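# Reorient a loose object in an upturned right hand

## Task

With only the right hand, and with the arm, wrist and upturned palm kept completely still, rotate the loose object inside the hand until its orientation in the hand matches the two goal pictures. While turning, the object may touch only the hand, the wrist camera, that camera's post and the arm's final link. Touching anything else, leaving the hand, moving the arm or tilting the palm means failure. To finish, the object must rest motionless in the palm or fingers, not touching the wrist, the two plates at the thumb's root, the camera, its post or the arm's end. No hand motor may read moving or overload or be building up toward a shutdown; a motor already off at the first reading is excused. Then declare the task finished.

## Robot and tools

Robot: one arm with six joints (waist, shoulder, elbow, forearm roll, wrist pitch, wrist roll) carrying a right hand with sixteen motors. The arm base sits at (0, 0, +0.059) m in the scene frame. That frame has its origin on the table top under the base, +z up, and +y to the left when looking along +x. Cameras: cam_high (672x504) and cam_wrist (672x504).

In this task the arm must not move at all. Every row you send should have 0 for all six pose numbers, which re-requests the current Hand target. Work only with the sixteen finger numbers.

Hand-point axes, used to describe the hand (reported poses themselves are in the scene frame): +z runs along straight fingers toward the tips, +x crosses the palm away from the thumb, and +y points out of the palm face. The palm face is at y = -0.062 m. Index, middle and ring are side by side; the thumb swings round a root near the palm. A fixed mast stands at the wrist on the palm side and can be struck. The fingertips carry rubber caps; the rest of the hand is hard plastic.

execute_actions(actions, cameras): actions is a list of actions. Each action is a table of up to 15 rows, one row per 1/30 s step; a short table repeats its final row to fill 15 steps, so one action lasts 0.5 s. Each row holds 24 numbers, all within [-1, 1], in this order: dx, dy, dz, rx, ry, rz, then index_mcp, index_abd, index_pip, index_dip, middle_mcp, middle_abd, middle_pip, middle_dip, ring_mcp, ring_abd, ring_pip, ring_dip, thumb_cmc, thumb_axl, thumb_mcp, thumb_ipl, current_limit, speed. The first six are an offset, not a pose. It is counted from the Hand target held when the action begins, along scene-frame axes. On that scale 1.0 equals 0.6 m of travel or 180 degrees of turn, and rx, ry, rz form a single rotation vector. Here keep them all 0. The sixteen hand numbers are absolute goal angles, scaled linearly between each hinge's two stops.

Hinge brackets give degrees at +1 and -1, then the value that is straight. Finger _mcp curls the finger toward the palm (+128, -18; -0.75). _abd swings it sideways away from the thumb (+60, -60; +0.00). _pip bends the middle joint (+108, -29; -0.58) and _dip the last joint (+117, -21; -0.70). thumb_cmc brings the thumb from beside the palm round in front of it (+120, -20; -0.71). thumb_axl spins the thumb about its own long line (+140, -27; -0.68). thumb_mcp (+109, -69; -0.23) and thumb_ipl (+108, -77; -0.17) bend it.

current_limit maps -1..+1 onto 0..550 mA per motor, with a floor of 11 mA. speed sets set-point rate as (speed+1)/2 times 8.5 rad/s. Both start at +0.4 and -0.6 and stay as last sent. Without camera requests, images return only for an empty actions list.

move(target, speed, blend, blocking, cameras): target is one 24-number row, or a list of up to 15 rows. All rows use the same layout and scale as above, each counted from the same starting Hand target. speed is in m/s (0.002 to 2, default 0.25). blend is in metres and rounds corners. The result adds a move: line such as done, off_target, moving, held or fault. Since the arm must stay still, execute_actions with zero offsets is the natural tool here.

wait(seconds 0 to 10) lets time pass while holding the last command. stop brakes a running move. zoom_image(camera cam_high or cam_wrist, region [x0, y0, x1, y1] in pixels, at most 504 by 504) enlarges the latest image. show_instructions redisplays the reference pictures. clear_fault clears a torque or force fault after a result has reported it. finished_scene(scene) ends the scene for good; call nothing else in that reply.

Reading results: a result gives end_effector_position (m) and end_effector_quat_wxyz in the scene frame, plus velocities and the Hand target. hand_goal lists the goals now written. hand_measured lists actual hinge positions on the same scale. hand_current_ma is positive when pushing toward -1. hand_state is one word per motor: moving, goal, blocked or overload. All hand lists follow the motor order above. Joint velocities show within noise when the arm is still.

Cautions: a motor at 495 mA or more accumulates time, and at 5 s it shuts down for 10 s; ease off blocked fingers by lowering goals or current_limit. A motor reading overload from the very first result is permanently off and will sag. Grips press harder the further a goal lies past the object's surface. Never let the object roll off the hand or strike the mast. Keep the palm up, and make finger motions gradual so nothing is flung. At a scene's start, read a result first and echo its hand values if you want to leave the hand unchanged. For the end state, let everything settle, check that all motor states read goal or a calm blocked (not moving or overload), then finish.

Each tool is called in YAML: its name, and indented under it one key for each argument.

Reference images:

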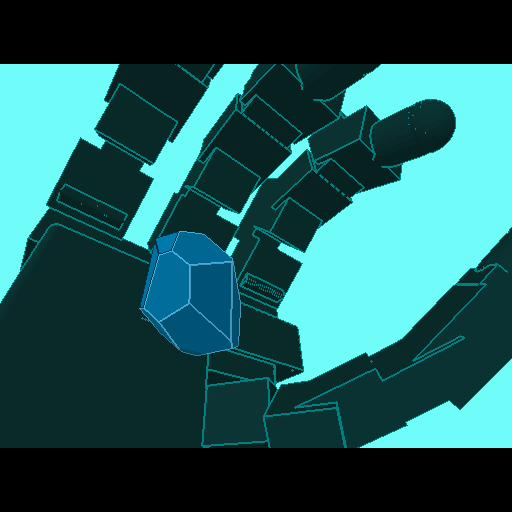

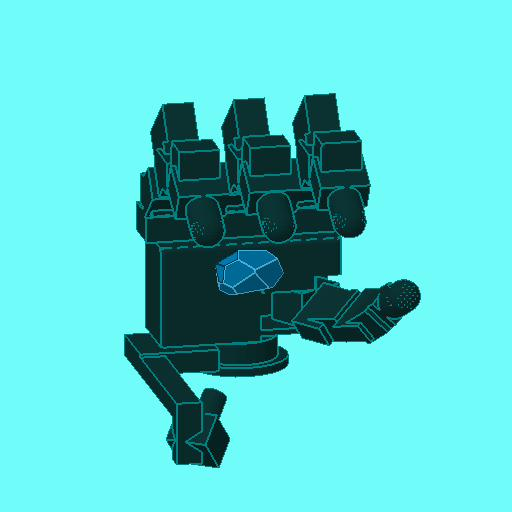

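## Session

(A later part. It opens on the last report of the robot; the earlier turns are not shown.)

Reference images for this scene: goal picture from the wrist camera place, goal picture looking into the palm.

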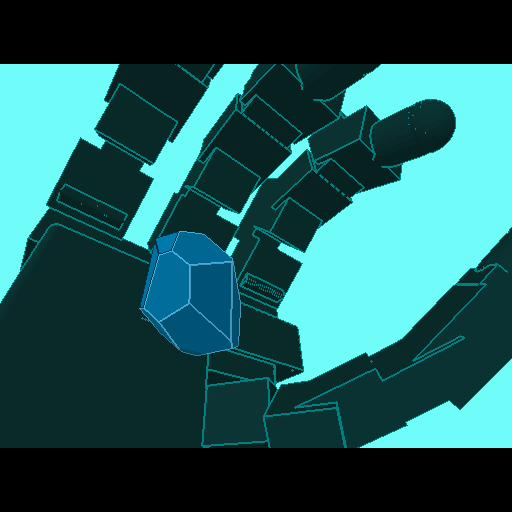

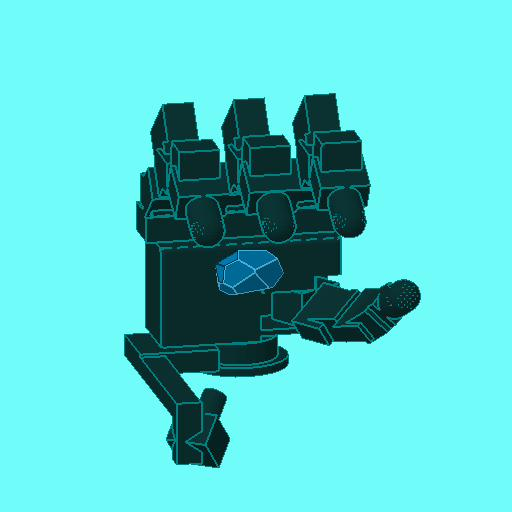

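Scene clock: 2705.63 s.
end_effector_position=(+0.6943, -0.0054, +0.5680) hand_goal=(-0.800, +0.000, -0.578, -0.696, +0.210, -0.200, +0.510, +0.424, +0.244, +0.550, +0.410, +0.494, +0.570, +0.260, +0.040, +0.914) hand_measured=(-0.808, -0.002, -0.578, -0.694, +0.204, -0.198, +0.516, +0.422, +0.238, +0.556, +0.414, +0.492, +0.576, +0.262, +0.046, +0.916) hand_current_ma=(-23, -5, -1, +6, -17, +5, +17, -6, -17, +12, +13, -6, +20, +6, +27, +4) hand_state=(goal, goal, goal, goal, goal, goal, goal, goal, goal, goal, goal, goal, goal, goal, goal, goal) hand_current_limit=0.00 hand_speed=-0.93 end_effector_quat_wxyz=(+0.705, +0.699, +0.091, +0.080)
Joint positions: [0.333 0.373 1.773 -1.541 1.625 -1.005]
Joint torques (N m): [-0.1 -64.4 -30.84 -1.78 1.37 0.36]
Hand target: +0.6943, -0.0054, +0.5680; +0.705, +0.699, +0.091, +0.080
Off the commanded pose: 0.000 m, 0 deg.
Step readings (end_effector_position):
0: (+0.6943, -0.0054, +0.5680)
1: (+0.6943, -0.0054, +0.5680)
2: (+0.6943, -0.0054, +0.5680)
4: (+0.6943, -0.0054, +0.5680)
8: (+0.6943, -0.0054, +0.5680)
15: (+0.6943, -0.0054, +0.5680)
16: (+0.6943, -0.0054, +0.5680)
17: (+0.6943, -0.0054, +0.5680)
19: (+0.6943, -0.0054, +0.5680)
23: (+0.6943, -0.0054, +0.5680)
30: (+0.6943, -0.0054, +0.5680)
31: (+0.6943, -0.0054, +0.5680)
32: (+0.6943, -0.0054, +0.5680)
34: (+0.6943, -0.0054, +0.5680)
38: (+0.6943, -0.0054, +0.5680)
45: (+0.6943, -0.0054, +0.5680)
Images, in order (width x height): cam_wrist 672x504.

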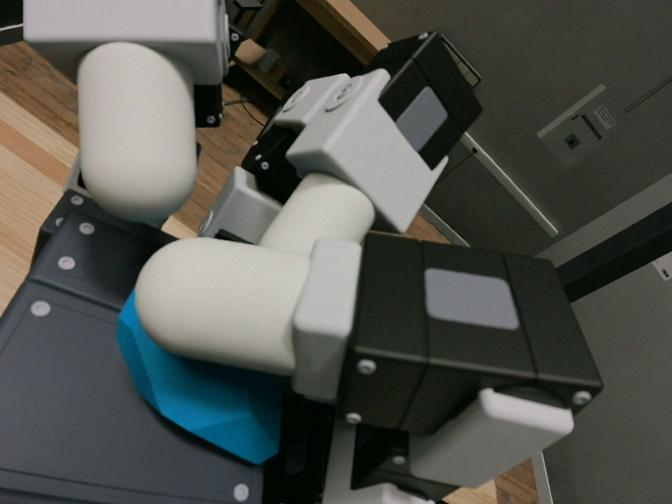

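execute_actions:
  actions:
    - [[0,0,0,0,0,0,-0.8,0,-0.578,-0.696,0.05,-0.2,0.65,0.5,0.05,0.55,0.65,0.5,0.57,0.26,-0.15,0.7,0.1,-0.75]]
    - [[0,0,0,0,0,0,-0.8,0,-0.578,-0.696,-0.06,-0.2,0.761,0.722,-0.093,0.5,0.873,0.645,0.57,0.46,-0.23,0.2,0.1,-0.6]]
    - [[0,0,0,0,0,0,-0.8,0,-0.578,-0.696,-0.06,-0.2,0.761,0.722,-0.093,0.5,0.873,0.645,0.57,0.46,-0.23,-0.17,0.1,-0.6]]
  cameras: ["cam_wrist"]

zoom_image:
  camera: "cam_wrist"
  region: [100, 210, 320, 410]

Scene clock: 2712.33 s.
end_effector_position=(+0.6943, -0.0054, +0.5680) hand_goal=(-0.800, +0.000, -0.578, -0.696, -0.060, -0.200, +0.760, +0.722, -0.094, +0.500, +0.872, +0.644, +0.570, +0.460, -0.230, -0.170) hand_measured=(-0.808, -0.002, -0.578, -0.694, -0.062, -0.198, +0.760, +0.720, -0.096, +0.504, +0.872, +0.642, +0.572, +0.458, -0.228, -0.168) hand_current_ma=(-23, -5, -1, +6, -3, +5, -2, -6, -4, +10, -2, -6, +5, -6, +7, +6) hand_state=(goal, goal, goal, goal, goal, goal, goal, goal, goal, goal, goal, goal, goal, goal, goal, goal) hand_current_limit=0.10 hand_speed=-0.60 end_effector_quat_wxyz=(+0.705, +0.699, +0.091, +0.080)
Joint positions: [0.333 0.373 1.773 -1.541 1.625 -1.005]
Joint torques (N m): [-0.1 -64.41 -30.64 -1.78 1.36 0.33]
Hand target: +0.6943, -0.0054, +0.5680; +0.705, +0.699, +0.091, +0.080
Off the commanded pose: 0.000 m, 0 deg.
Step readings (end_effector_position):
0: (+0.6943, -0.0054, +0.5680)
1: (+0.6943, -0.0054, +0.5680)
2: (+0.6943, -0.0054, +0.5680)
4: (+0.6943, -0.0054, +0.5680)
8: (+0.6943, -0.0054, +0.5680)
15: (+0.6943, -0.0054, +0.5680)
16: (+0.6943, -0.0054, +0.5680)
17: (+0.6943, -0.0054, +0.5680)
19: (+0.6943, -0.0054, +0.5680)
23: (+0.6943, -0.0054, +0.5680)
30: (+0.6943, -0.0054, +0.5680)
31: (+0.6943, -0.0054, +0.5680)
32: (+0.6943, -0.0054, +0.5680)
34: (+0.6943, -0.0054, +0.5680)
38: (+0.6943, -0.0054, +0.5680)
45: (+0.6943, -0.0054, +0.5680)
Images, in order (width x height): cam_wrist 672x504.

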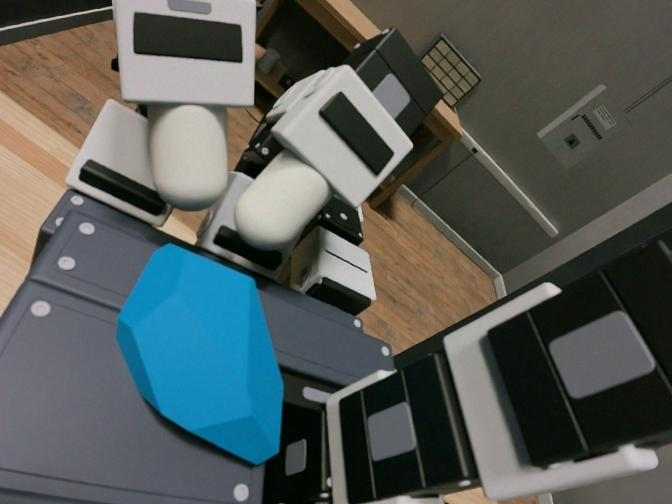

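Scaled by 2.291.

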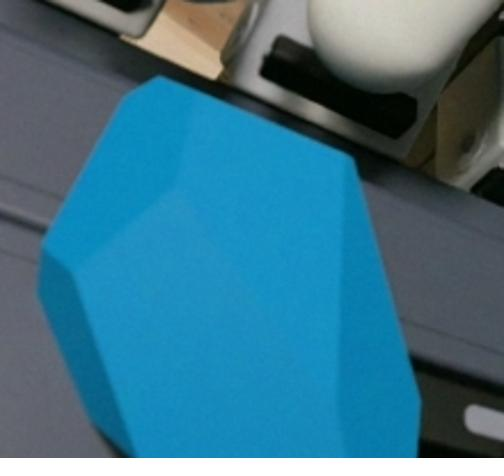

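execute_actions:
  actions:
    - [[0,0,0,0,0,0,-0.8,0,-0.578,-0.696,0.05,0.3,-0.1,0.97,-0.093,0.5,0.873,0.645,0.57,0.46,-0.23,-0.17,0.1,-0.6]]
    - [[0,0,0,0,0,0,-0.8,0,-0.578,-0.696,0.267,0.3,0.2,0.45,-0.093,0.5,0.873,0.645,0.57,0.46,-0.23,-0.17,0.1,-0.6]]
    - [[0,0,0,0,0,0,-0.8,0,-0.578,-0.696,0.267,0.3,0.2,0.45,-0.093,0.5,0.873,0.645,0.57,0.46,-0.23,-0.17,0.1,-0.6]]
    - [[0,0,0,0,0,0,-0.8,0,-0.578,-0.696,0.267,0.3,0.55,0.32,-0.093,0.5,0.873,0.645,0.57,0.46,-0.23,-0.17,0.0,-0.8]]
    - [[0,0,0,0,0,0,-0.8,0,-0.578,-0.696,0.267,0.3,0.606,0.268,-0.093,0.5,0.873,0.645,0.57,0.46,-0.23,-0.17,0.0,-0.85]]
  cameras: ["cam_wrist"]

Scene clock: 2766.80 s.
end_effector_position=(+0.6943, -0.0054, +0.5680) hand_goal=(-0.800, +0.000, -0.578, -0.696, +0.266, +0.300, +0.606, +0.268, -0.094, +0.500, +0.872, +0.644, +0.570, +0.460, -0.230, -0.170) hand_measured=(-0.808, -0.002, -0.578, -0.694, +0.262, +0.298, +0.606, +0.272, -0.096, +0.504, +0.872, +0.642, +0.572, +0.458, -0.228, -0.168) hand_current_ma=(-23, -5, -1, +6, -12, -4, -1, +8, -4, +10, -2, -6, +5, -6, +7, +6) hand_state=(goal, goal, goal, goal, goal, goal, goal, goal, goal, goal, goal, goal, goal, goal, goal, goal) hand_current_limit=0.00 hand_speed=-0.85 end_effector_quat_wxyz=(+0.705, +0.699, +0.091, +0.080)
Joint positions: [0.333 0.373 1.773 -1.541 1.625 -1.005]
Joint torques (N m): [-0.34 -64.67 -30.7 -1.76 1.35 0.31]
Hand target: +0.6943, -0.0054, +0.5680; +0.705, +0.699, +0.091, +0.080
Off the commanded pose: 0.000 m, 0 deg.
Step readings (end_effector_position):
0: (+0.6943, -0.0054, +0.5680)
1: (+0.6943, -0.0054, +0.5680)
2: (+0.6943, -0.0054, +0.5680)
4: (+0.6943, -0.0054, +0.5680)
8: (+0.6943, -0.0054, +0.5680)
15: (+0.6943, -0.0054, +0.5680)
16: (+0.6943, -0.0054, +0.5680)
17: (+0.6943, -0.0054, +0.5680)
19: (+0.6943, -0.0054, +0.5680)
23: (+0.6943, -0.0054, +0.5680)
30: (+0.6943, -0.0054, +0.5680)
31: (+0.6943, -0.0054, +0.5680)
32: (+0.6943, -0.0054, +0.5680)
34: (+0.6943, -0.0054, +0.5680)
38: (+0.6943, -0.0054, +0.5680)
45: (+0.6943, -0.0054, +0.5680)
46: (+0.6943, -0.0054, +0.5680)
47: (+0.6943, -0.0054, +0.5680)
49: (+0.6943, -0.0054, +0.5680)
53: (+0.6943, -0.0054, +0.5680)
60: (+0.6943, -0.0054, +0.5680)
61: (+0.6943, -0.0054, +0.5680)
62: (+0.6943, -0.0054, +0.5680)
64: (+0.6943, -0.0054, +0.5680)
68: (+0.6943, -0.0054, +0.5680)
75: (+0.6943, -0.0054, +0.5680)
Images, in order (width x height): cam_wrist 672x504.

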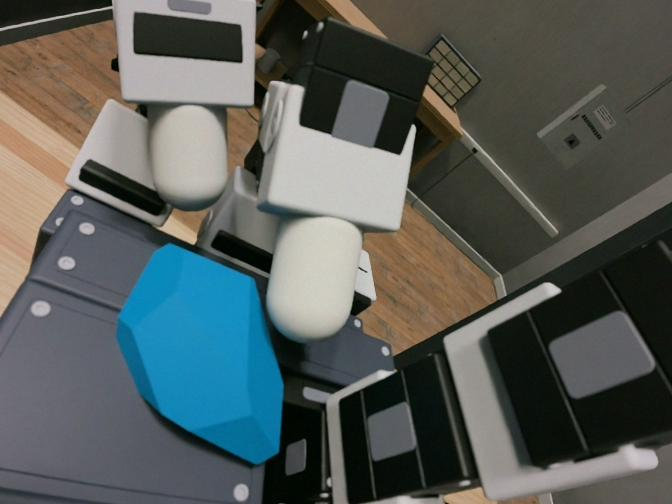

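execute_actions:
  actions:
    - [[0,0,0,0,0,0,-0.8,0,-0.578,-0.696,0.267,0.5,0.606,0.268,-0.093,0.5,0.873,0.645,0.57,0.46,-0.23,-0.17,0.0,-0.75]]
    - [[0,0,0,0,0,0,-0.8,0,-0.578,-0.696,0.232,0.5,0.841,0.072,-0.093,0.5,0.873,0.645,0.57,0.46,-0.23,-0.17,0.0,-0.8]]
    - [[0,0,0,0,0,0,-0.8,0,-0.578,-0.696,0.232,0.5,0.841,0.072,-0.093,0.5,0.873,0.645,0.57,0.46,-0.23,-0.17,0.0,-0.8]]
    - [[0,0,0,0,0,0,-0.8,0,-0.578,-0.696,0.232,0.2,0.841,0.072,-0.093,0.5,0.873,0.645,0.57,0.46,-0.23,-0.17,0.0,-0.85]]
    - [[0,0,0,0,0,0,-0.8,0,-0.578,-0.696,0.232,0.0,0.841,0.072,-0.093,0.5,0.873,0.645,0.57,0.46,-0.23,-0.17,0.0,-0.87]]
    - [[0,0,0,0,0,0,-0.8,0,-0.578,-0.696,0.232,-0.15,0.841,0.072,-0.093,0.5,0.873,0.645,0.57,0.46,-0.23,-0.17,0.0,-0.87]]
  cameras: ["cam_wrist"]

Scene clock: 2780.77 s.
end_effector_position=(+0.6943, -0.0054, +0.5680) hand_goal=(-0.800, +0.000, -0.578, -0.696, +0.232, -0.150, +0.840, +0.072, -0.094, +0.500, +0.872, +0.644, +0.570, +0.460, -0.230, -0.170) hand_measured=(-0.808, -0.002, -0.578, -0.694, +0.234, -0.146, +0.840, +0.076, -0.096, +0.504, +0.872, +0.642, +0.572, +0.458, -0.228, -0.168) hand_current_ma=(-23, -5, -1, +6, +3, +7, +0, +8, -4, +8, -2, -6, +5, -6, +7, +6) hand_state=(goal, goal, goal, goal, goal, goal, goal, goal, goal, goal, goal, goal, goal, goal, goal, goal) hand_current_limit=0.00 hand_speed=-0.87 end_effector_quat_wxyz=(+0.705, +0.699, +0.091, +0.080)
Joint positions: [0.333 0.373 1.773 -1.541 1.625 -1.005]
Joint torques (N m): [-0.35 -64.42 -30.72 -1.78 1.38 0.32]
Hand target: +0.6943, -0.0054, +0.5680; +0.705, +0.699, +0.091, +0.080
Off the commanded pose: 0.000 m, 0 deg.
Step readings (end_effector_position):
0: (+0.6943, -0.0054, +0.5680)
1: (+0.6943, -0.0054, +0.5680)
2: (+0.6943, -0.0054, +0.5680)
4: (+0.6943, -0.0054, +0.5680)
8: (+0.6943, -0.0054, +0.5680)
15: (+0.6943, -0.0054, +0.5680)
16: (+0.6943, -0.0054, +0.5680)
17: (+0.6943, -0.0054, +0.5680)
19: (+0.6943, -0.0054, +0.5680)
23: (+0.6943, -0.0054, +0.5680)
30: (+0.6943, -0.0054, +0.5680)
31: (+0.6943, -0.0054, +0.5680)
32: (+0.6943, -0.0054, +0.5680)
34: (+0.6943, -0.0054, +0.5680)
38: (+0.6943, -0.0054, +0.5680)
45: (+0.6943, -0.0054, +0.5680)
46: (+0.6943, -0.0054, +0.5680)
47: (+0.6943, -0.0054, +0.5680)
49: (+0.6943, -0.0054, +0.5680)
53: (+0.6943, -0.0054, +0.5680)
60: (+0.6943, -0.0054, +0.5680)
61: (+0.6943, -0.0054, +0.5680)
62: (+0.6943, -0.0054, +0.5680)
64: (+0.6943, -0.0054, +0.5680)
68: (+0.6943, -0.0054, +0.5680)
75: (+0.6943, -0.0054, +0.5680)
76: (+0.6943, -0.0054, +0.5680)
77: (+0.6943, -0.0054, +0.5680)
79: (+0.6943, -0.0054, +0.5680)
83: (+0.6943, -0.0054, +0.5680)
90: (+0.6943, -0.0054, +0.5680)
Images, in order (width x height): cam_wrist 672x504.

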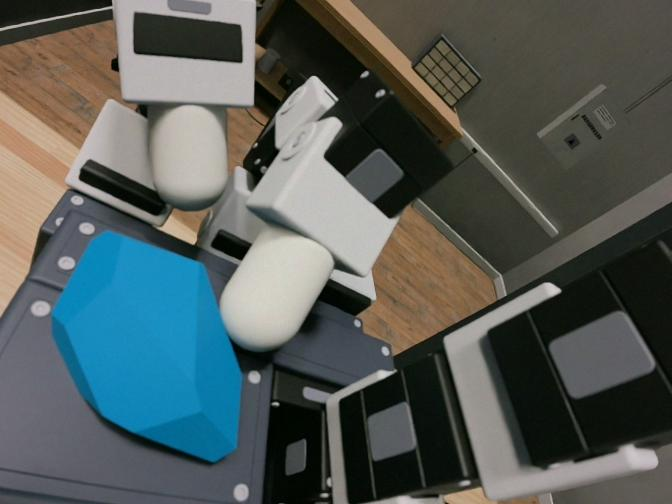

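execute_actions:
  actions:
    - [[0,0,0,0,0,0,-0.8,0,-0.578,-0.696,0.232,-0.15,0.841,0.072,-0.06,0.1,0.761,0.722,0.57,0.46,-0.23,-0.17,0.0,-0.7]]
    - [[0,0,0,0,0,0,-0.8,0,-0.578,-0.696,0.232,-0.15,0.841,0.072,0.086,0.0,0.787,0.54,0.57,0.46,-0.23,-0.17,0.0,-0.8]]
    - [[0,0,0,0,0,0,-0.8,0,-0.578,-0.696,0.232,-0.15,0.841,0.072,0.168,0.0,0.753,0.487,0.57,0.46,-0.23,-0.17,0.0,-0.85]]
    - [[0,0,0,0,0,0,-0.8,0,-0.578,-0.696,0.232,-0.15,0.841,0.072,0.252,0.0,0.717,0.435,0.57,0.46,-0.23,-0.17,0.0,-0.87]]
    - [[0,0,0,0,0,0,-0.8,0,-0.578,-0.696,0.232,-0.15,0.841,0.072,0.336,0.0,0.663,0.4,0.57,0.46,-0.23,-0.17,0.0,-0.87]]
    - [[0,0,0,0,0,0,-0.8,0,-0.578,-0.696,0.232,-0.15,0.841,0.072,0.422,0.0,0.591,0.38,0.57,0.46,-0.23,-0.17,0.0,-0.87]]
    - [[0,0,0,0,0,0,-0.8,0,-0.578,-0.696,0.232,-0.15,0.841,0.072,0.422,0.0,0.591,0.38,0.57,0.46,-0.23,-0.17,0.0,-0.87]]
  cameras: ["cam_wrist"]

Scene clock: 2805.00 s.
end_effector_position=(+0.6943, -0.0054, +0.5680) hand_goal=(-0.800, +0.000, -0.578, -0.696, +0.232, -0.150, +0.840, +0.072, +0.422, +0.000, +0.590, +0.380, +0.570, +0.460, -0.230, -0.170) hand_measured=(-0.808, -0.002, -0.578, -0.694, +0.234, -0.148, +0.840, +0.076, +0.418, +0.004, +0.596, +0.384, +0.572, +0.458, -0.228, -0.168) hand_current_ma=(-23, -5, -1, +6, +3, +6, +0, +8, -11, +7, +14, +8, +5, -6, +7, +6) hand_state=(goal, goal, goal, goal, goal, goal, goal, goal, goal, goal, goal, goal, goal, goal, goal, goal) hand_current_limit=0.00 hand_speed=-0.87 end_effector_quat_wxyz=(+0.705, +0.699, +0.091, +0.080)
Joint positions: [0.333 0.373 1.773 -1.541 1.625 -1.005]
Joint torques (N m): [-0.04 -64.5 -30.77 -1.75 1.35 0.31]
Hand target: +0.6943, -0.0054, +0.5680; +0.705, +0.699, +0.091, +0.080
Off the commanded pose: 0.000 m, 0 deg.
Step readings (end_effector_position):
0: (+0.6943, -0.0054, +0.5680)
1: (+0.6943, -0.0054, +0.5680)
2: (+0.6943, -0.0054, +0.5680)
4: (+0.6943, -0.0054, +0.5680)
8: (+0.6943, -0.0054, +0.5680)
15: (+0.6943, -0.0054, +0.5680)
16: (+0.6943, -0.0054, +0.5680)
17: (+0.6943, -0.0054, +0.5680)
19: (+0.6943, -0.0054, +0.5680)
23: (+0.6943, -0.0054, +0.5680)
30: (+0.6943, -0.0054, +0.5680)
31: (+0.6943, -0.0054, +0.5680)
32: (+0.6943, -0.0054, +0.5680)
34: (+0.6943, -0.0054, +0.5680)
38: (+0.6943, -0.0054, +0.5680)
45: (+0.6943, -0.0054, +0.5680)
46: (+0.6943, -0.0054, +0.5680)
47: (+0.6943, -0.0054, +0.5680)
49: (+0.6943, -0.0054, +0.5680)
53: (+0.6943, -0.0054, +0.5680)
60: (+0.6943, -0.0054, +0.5680)
61: (+0.6943, -0.0054, +0.5680)
62: (+0.6943, -0.0054, +0.5680)
64: (+0.6943, -0.0054, +0.5680)
68: (+0.6943, -0.0054, +0.5680)
75: (+0.6943, -0.0054, +0.5680)
76: (+0.6943, -0.0054, +0.5680)
77: (+0.6943, -0.0054, +0.5680)
79: (+0.6943, -0.0054, +0.5680)
83: (+0.6943, -0.0054, +0.5680)
90: (+0.6943, -0.0054, +0.5680)
91: (+0.6943, -0.0054, +0.5680)
92: (+0.6943, -0.0054, +0.5680)
94: (+0.6943, -0.0054, +0.5680)
98: (+0.6943, -0.0054, +0.5680)
105: (+0.6943, -0.0054, +0.5680)
Images, in order (width x height): cam_wrist 672x504.

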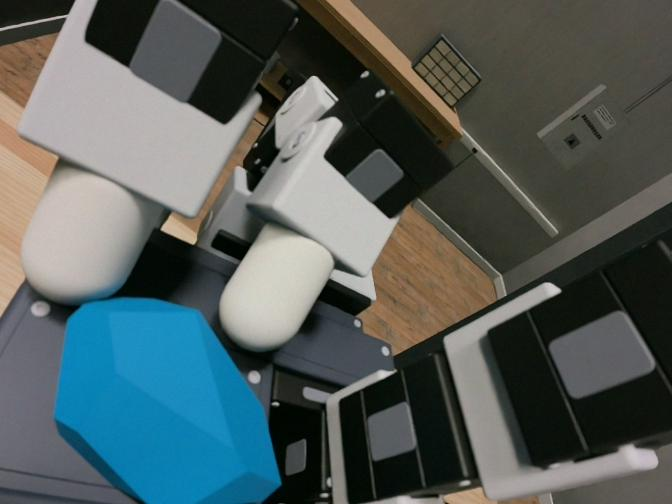

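execute_actions:
  actions:
    - [[0,0,0,0,0,0,-0.8,0,-0.578,-0.696,0.25,-0.2,0.4,0.3,0.3,0.0,0.2,0.4,0.2,0.0,-0.23,-0.17,0.1,-0.6]]
    - [[0,0,0,0,0,0,-0.8,0,-0.578,-0.696,0.5,-0.2,-0.1,0.4,0.1,0.0,-0.578,0.2,-0.4,0.0,-0.23,-0.17,0.1,-0.5]]
    - [[0,0,0,0,0,0,-0.8,0,-0.578,-0.696,0.732,-0.2,-0.15,0.35,-0.8,0.0,-0.578,-0.696,-0.4,0.0,-0.23,-0.17,0.1,-0.5]]
    - [[0,0,0,0,0,0,-0.8,0,-0.578,-0.696,0.732,-0.2,-0.15,0.35,-0.8,0.0,-0.578,-0.696,-0.4,0.0,-0.23,-0.17,0.1,-0.5]]
    - [[0,0,0,0,0,0,-0.8,0,-0.578,-0.696,0.732,-0.2,0.05,0.3,-0.8,0.0,-0.578,-0.696,-0.4,0.0,-0.23,-0.17,0.0,-0.85]]
    - [[0,0,0,0,0,0,-0.8,0,-0.578,-0.696,0.732,-0.2,0.1,0.28,-0.8,0.0,-0.578,-0.696,-0.4,0.0,-0.23,-0.17,0.0,-0.87]]
  cameras: ["cam_wrist"]

Scene clock: 2824.27 s.
end_effector_position=(+0.6943, -0.0054, +0.5680) hand_goal=(-0.800, +0.000, -0.578, -0.696, +0.732, -0.200, +0.100, +0.280, -0.800, +0.000, -0.578, -0.696, -0.400, +0.000, -0.230, -0.170) hand_measured=(-0.808, -0.002, -0.578, -0.694, +0.732, -0.198, +0.100, +0.284, -0.808, +0.004, -0.578, -0.694, -0.406, +0.002, -0.232, -0.170) hand_current_ma=(-23, -5, -1, +6, +2, +4, -1, +8, -25, +7, -1, +6, -17, +6, -6, +3) hand_state=(goal, goal, goal, goal, goal, goal, goal, goal, goal, goal, goal, goal, goal, goal, goal, goal) hand_current_limit=0.00 hand_speed=-0.87 end_effector_quat_wxyz=(+0.705, +0.699, +0.091, +0.080)
Joint positions: [0.333 0.373 1.773 -1.541 1.625 -1.005]
Joint torques (N m): [-0.29 -64.31 -30.67 -1.75 1.4 0.24]
Hand target: +0.6943, -0.0054, +0.5680; +0.705, +0.699, +0.091, +0.080
Off the commanded pose: 0.000 m, 0 deg.
Step readings (end_effector_position):
0: (+0.6943, -0.0054, +0.5680)
1: (+0.6943, -0.0054, +0.5680)
2: (+0.6943, -0.0054, +0.5680)
4: (+0.6943, -0.0054, +0.5680)
8: (+0.6943, -0.0054, +0.5680)
15: (+0.6943, -0.0054, +0.5680)
16: (+0.6943, -0.0054, +0.5680)
17: (+0.6943, -0.0054, +0.5680)
19: (+0.6943, -0.0054, +0.5680)
23: (+0.6943, -0.0054, +0.5680)
30: (+0.6943, -0.0054, +0.5680)
31: (+0.6943, -0.0054, +0.5680)
32: (+0.6943, -0.0054, +0.5680)
34: (+0.6943, -0.0054, +0.5680)
38: (+0.6943, -0.0054, +0.5680)
45: (+0.6943, -0.0054, +0.5680)
46: (+0.6943, -0.0054, +0.5680)
47: (+0.6943, -0.0054, +0.5680)
49: (+0.6943, -0.0054, +0.5680)
53: (+0.6943, -0.0054, +0.5680)
60: (+0.6943, -0.0054, +0.5680)
61: (+0.6943, -0.0054, +0.5680)
62: (+0.6943, -0.0054, +0.5680)
64: (+0.6943, -0.0054, +0.5680)
68: (+0.6943, -0.0054, +0.5680)
75: (+0.6943, -0.0054, +0.5680)
76: (+0.6943, -0.0054, +0.5680)
77: (+0.6943, -0.0054, +0.5680)
79: (+0.6943, -0.0054, +0.5680)
83: (+0.6943, -0.0054, +0.5680)
90: (+0.6943, -0.0054, +0.5680)
Images, in order (width x height): cam_wrist 672x504.

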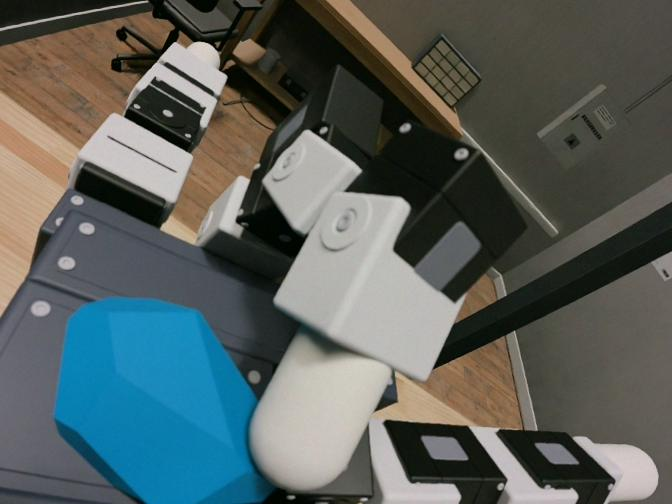

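execute_actions:
  actions:
    - [[0,0,0,0,0,0,-0.8,0,-0.578,-0.696,0.732,0.4,-0.15,0.35,0.3,-0.3,-0.4,0.3,-0.4,0.0,-0.23,-0.17,0.1,-0.5]]
    - [[0,0,0,0,0,0,-0.8,0,-0.578,-0.696,0.732,0.4,-0.15,0.35,0.732,-0.3,-0.15,0.35,-0.4,0.0,-0.23,-0.17,0.1,-0.5]]
    - [[0,0,0,0,0,0,-0.8,0,-0.578,-0.696,0.732,0.4,-0.15,0.35,0.732,-0.3,-0.15,0.35,-0.4,0.0,-0.23,-0.17,0.1,-0.5]]
    - [[0,0,0,0,0,0,-0.8,0,-0.578,-0.696,0.732,0.4,0.089,0.29,0.732,-0.3,0.089,0.29,-0.4,0.0,-0.23,-0.17,-0.2,-0.85]]
    - [[0,0,0,0,0,0,-0.8,0,-0.578,-0.696,0.732,0.4,0.089,0.29,0.732,-0.3,0.089,0.29,-0.4,0.0,-0.23,-0.17,-0.2,-0.85]]
  cameras: ["cam_wrist"]

Scene clock: 2839.47 s.
end_effector_position=(+0.6943, -0.0054, +0.5680) hand_goal=(-0.800, +0.000, -0.578, -0.696, +0.732, +0.400, +0.088, +0.290, +0.732, -0.300, +0.088, +0.290, -0.400, +0.000, -0.230, -0.170) hand_measured=(-0.808, -0.002, -0.578, -0.694, +0.726, +0.414, +0.016, +0.262, +0.212, -0.296, -0.130, +0.276, -0.406, +0.002, -0.232, -0.170) hand_current_ma=(-23, -5, -1, +6, -17, +35, -220, -97, -220, +7, -220, -49, -17, +6, -6, +3) hand_state=(goal, goal, goal, goal, goal, goal, blocked, blocked, blocked, goal, blocked, goal, goal, goal, goal, goal) hand_current_limit=-0.20 hand_speed=-0.85 end_effector_quat_wxyz=(+0.705, +0.699, +0.091, +0.080)
Joint positions: [0.333 0.373 1.773 -1.541 1.625 -1.005]
Joint torques (N m): [0.03 -64.51 -30.67 -1.71 1.33 0.25]
Hand target: +0.6943, -0.0054, +0.5680; +0.705, +0.699, +0.091, +0.080
Off the commanded pose: 0.000 m, 0 deg.
Step readings (end_effector_position):
0: (+0.6943, -0.0054, +0.5680)
1: (+0.6943, -0.0054, +0.5680)
2: (+0.6943, -0.0054, +0.5680)
4: (+0.6943, -0.0054, +0.5680)
8: (+0.6943, -0.0054, +0.5680)
15: (+0.6943, -0.0054, +0.5680)
16: (+0.6943, -0.0054, +0.5680)
17: (+0.6943, -0.0054, +0.5680)
19: (+0.6943, -0.0054, +0.5680)
23: (+0.6943, -0.0054, +0.5680)
30: (+0.6943, -0.0054, +0.5680)
31: (+0.6943, -0.0054, +0.5680)
32: (+0.6943, -0.0054, +0.5680)
34: (+0.6943, -0.0054, +0.5680)
38: (+0.6943, -0.0054, +0.5680)
45: (+0.6943, -0.0054, +0.5680)
46: (+0.6943, -0.0054, +0.5680)
47: (+0.6943, -0.0054, +0.5680)
49: (+0.6943, -0.0054, +0.5680)
53: (+0.6943, -0.0054, +0.5680)
60: (+0.6943, -0.0054, +0.5680)
61: (+0.6943, -0.0054, +0.5680)
62: (+0.6943, -0.0054, +0.5680)
64: (+0.6943, -0.0054, +0.5680)
68: (+0.6943, -0.0054, +0.5680)
75: (+0.6943, -0.0054, +0.5680)
Images, in order (width x height): cam_wrist 672x504.

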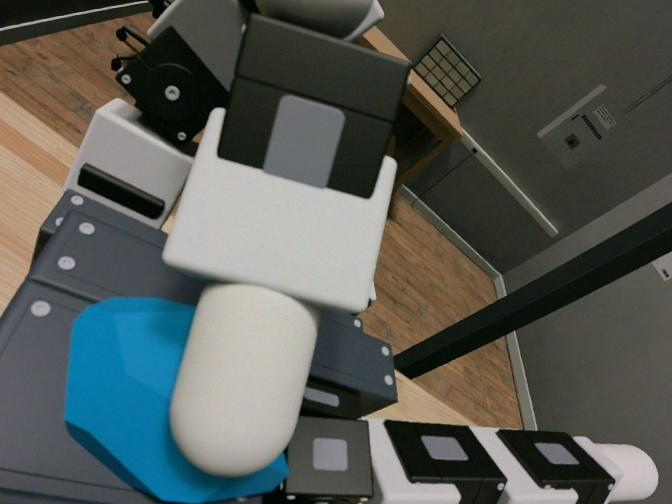

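execute_actions:
  actions:
    - [[0,0,0,0,0,0,-0.8,0,-0.578,-0.696,0.732,0.4,0.089,0.29,0.1,0.0,-0.4,0.2,-0.4,0.0,-0.23,-0.17,-0.1,-0.75]]
    - [[0,0,0,0,0,0,-0.8,0,-0.578,-0.696,0.65,0.38,0.21,0.25,-0.8,0.0,-0.578,-0.696,-0.4,0.0,-0.23,-0.17,-0.1,-0.85]]
    - [[0,0,0,0,0,0,-0.8,0,-0.578,-0.696,0.567,0.3,0.333,0.222,-0.8,0.0,-0.578,-0.696,-0.4,0.0,-0.23,-0.17,-0.1,-0.87]]
    - [[0,0,0,0,0,0,-0.8,0,-0.578,-0.696,0.49,0.1,0.42,0.22,-0.8,0.0,-0.578,-0.696,-0.4,0.0,-0.23,-0.17,-0.1,-0.87]]
    - [[0,0,0,0,0,0,-0.8,0,-0.578,-0.696,0.421,-0.1,0.495,0.216,-0.8,0.0,-0.578,-0.696,-0.4,0.0,-0.23,-0.17,-0.1,-0.87]]
  cameras: ["cam_wrist"]

Scene clock: 2849.63 s.
end_effector_position=(+0.6943, -0.0054, +0.5680) hand_goal=(-0.800, +0.000, -0.578, -0.696, +0.420, -0.100, +0.494, +0.216, -0.800, +0.000, -0.578, -0.696, -0.400, +0.000, -0.230, -0.170) hand_measured=(-0.808, -0.002, -0.578, -0.694, +0.406, -0.096, +0.454, +0.206, -0.808, -0.004, -0.578, -0.694, -0.406, +0.002, -0.232, -0.170) hand_current_ma=(-23, -5, -1, +6, -50, +11, -152, -33, -24, -7, +0, +6, -17, +6, -6, +3) hand_state=(goal, goal, goal, goal, goal, goal, blocked, goal, goal, goal, goal, goal, goal, goal, goal, goal) hand_current_limit=-0.10 hand_speed=-0.87 end_effector_quat_wxyz=(+0.705, +0.699, +0.091, +0.080)
Joint positions: [0.333 0.373 1.773 -1.541 1.625 -1.005]
Joint torques (N m): [0 -64.5 -30.64 -1.78 1.41 0.25]
Hand target: +0.6943, -0.0054, +0.5680; +0.705, +0.699, +0.091, +0.080
Off the commanded pose: 0.000 m, 0 deg.
Step readings (end_effector_position):
0: (+0.6943, -0.0054, +0.5680)
1: (+0.6943, -0.0054, +0.5680)
2: (+0.6943, -0.0054, +0.5680)
4: (+0.6943, -0.0054, +0.5680)
8: (+0.6943, -0.0054, +0.5680)
15: (+0.6943, -0.0054, +0.5680)
16: (+0.6943, -0.0054, +0.5680)
17: (+0.6943, -0.0054, +0.5680)
19: (+0.6943, -0.0054, +0.5680)
23: (+0.6943, -0.0054, +0.5680)
30: (+0.6943, -0.0054, +0.5680)
31: (+0.6943, -0.0054, +0.5680)
32: (+0.6943, -0.0054, +0.5680)
34: (+0.6943, -0.0054, +0.5680)
38: (+0.6943, -0.0054, +0.5680)
45: (+0.6943, -0.0054, +0.5680)
46: (+0.6943, -0.0054, +0.5680)
47: (+0.6943, -0.0054, +0.5680)
49: (+0.6943, -0.0054, +0.5680)
53: (+0.6943, -0.0054, +0.5680)
60: (+0.6943, -0.0054, +0.5680)
61: (+0.6943, -0.0054, +0.5680)
62: (+0.6943, -0.0054, +0.5680)
64: (+0.6943, -0.0054, +0.5680)
68: (+0.6943, -0.0054, +0.5680)
75: (+0.6943, -0.0054, +0.5680)
Images, in order (width x height): cam_wrist 672x504.

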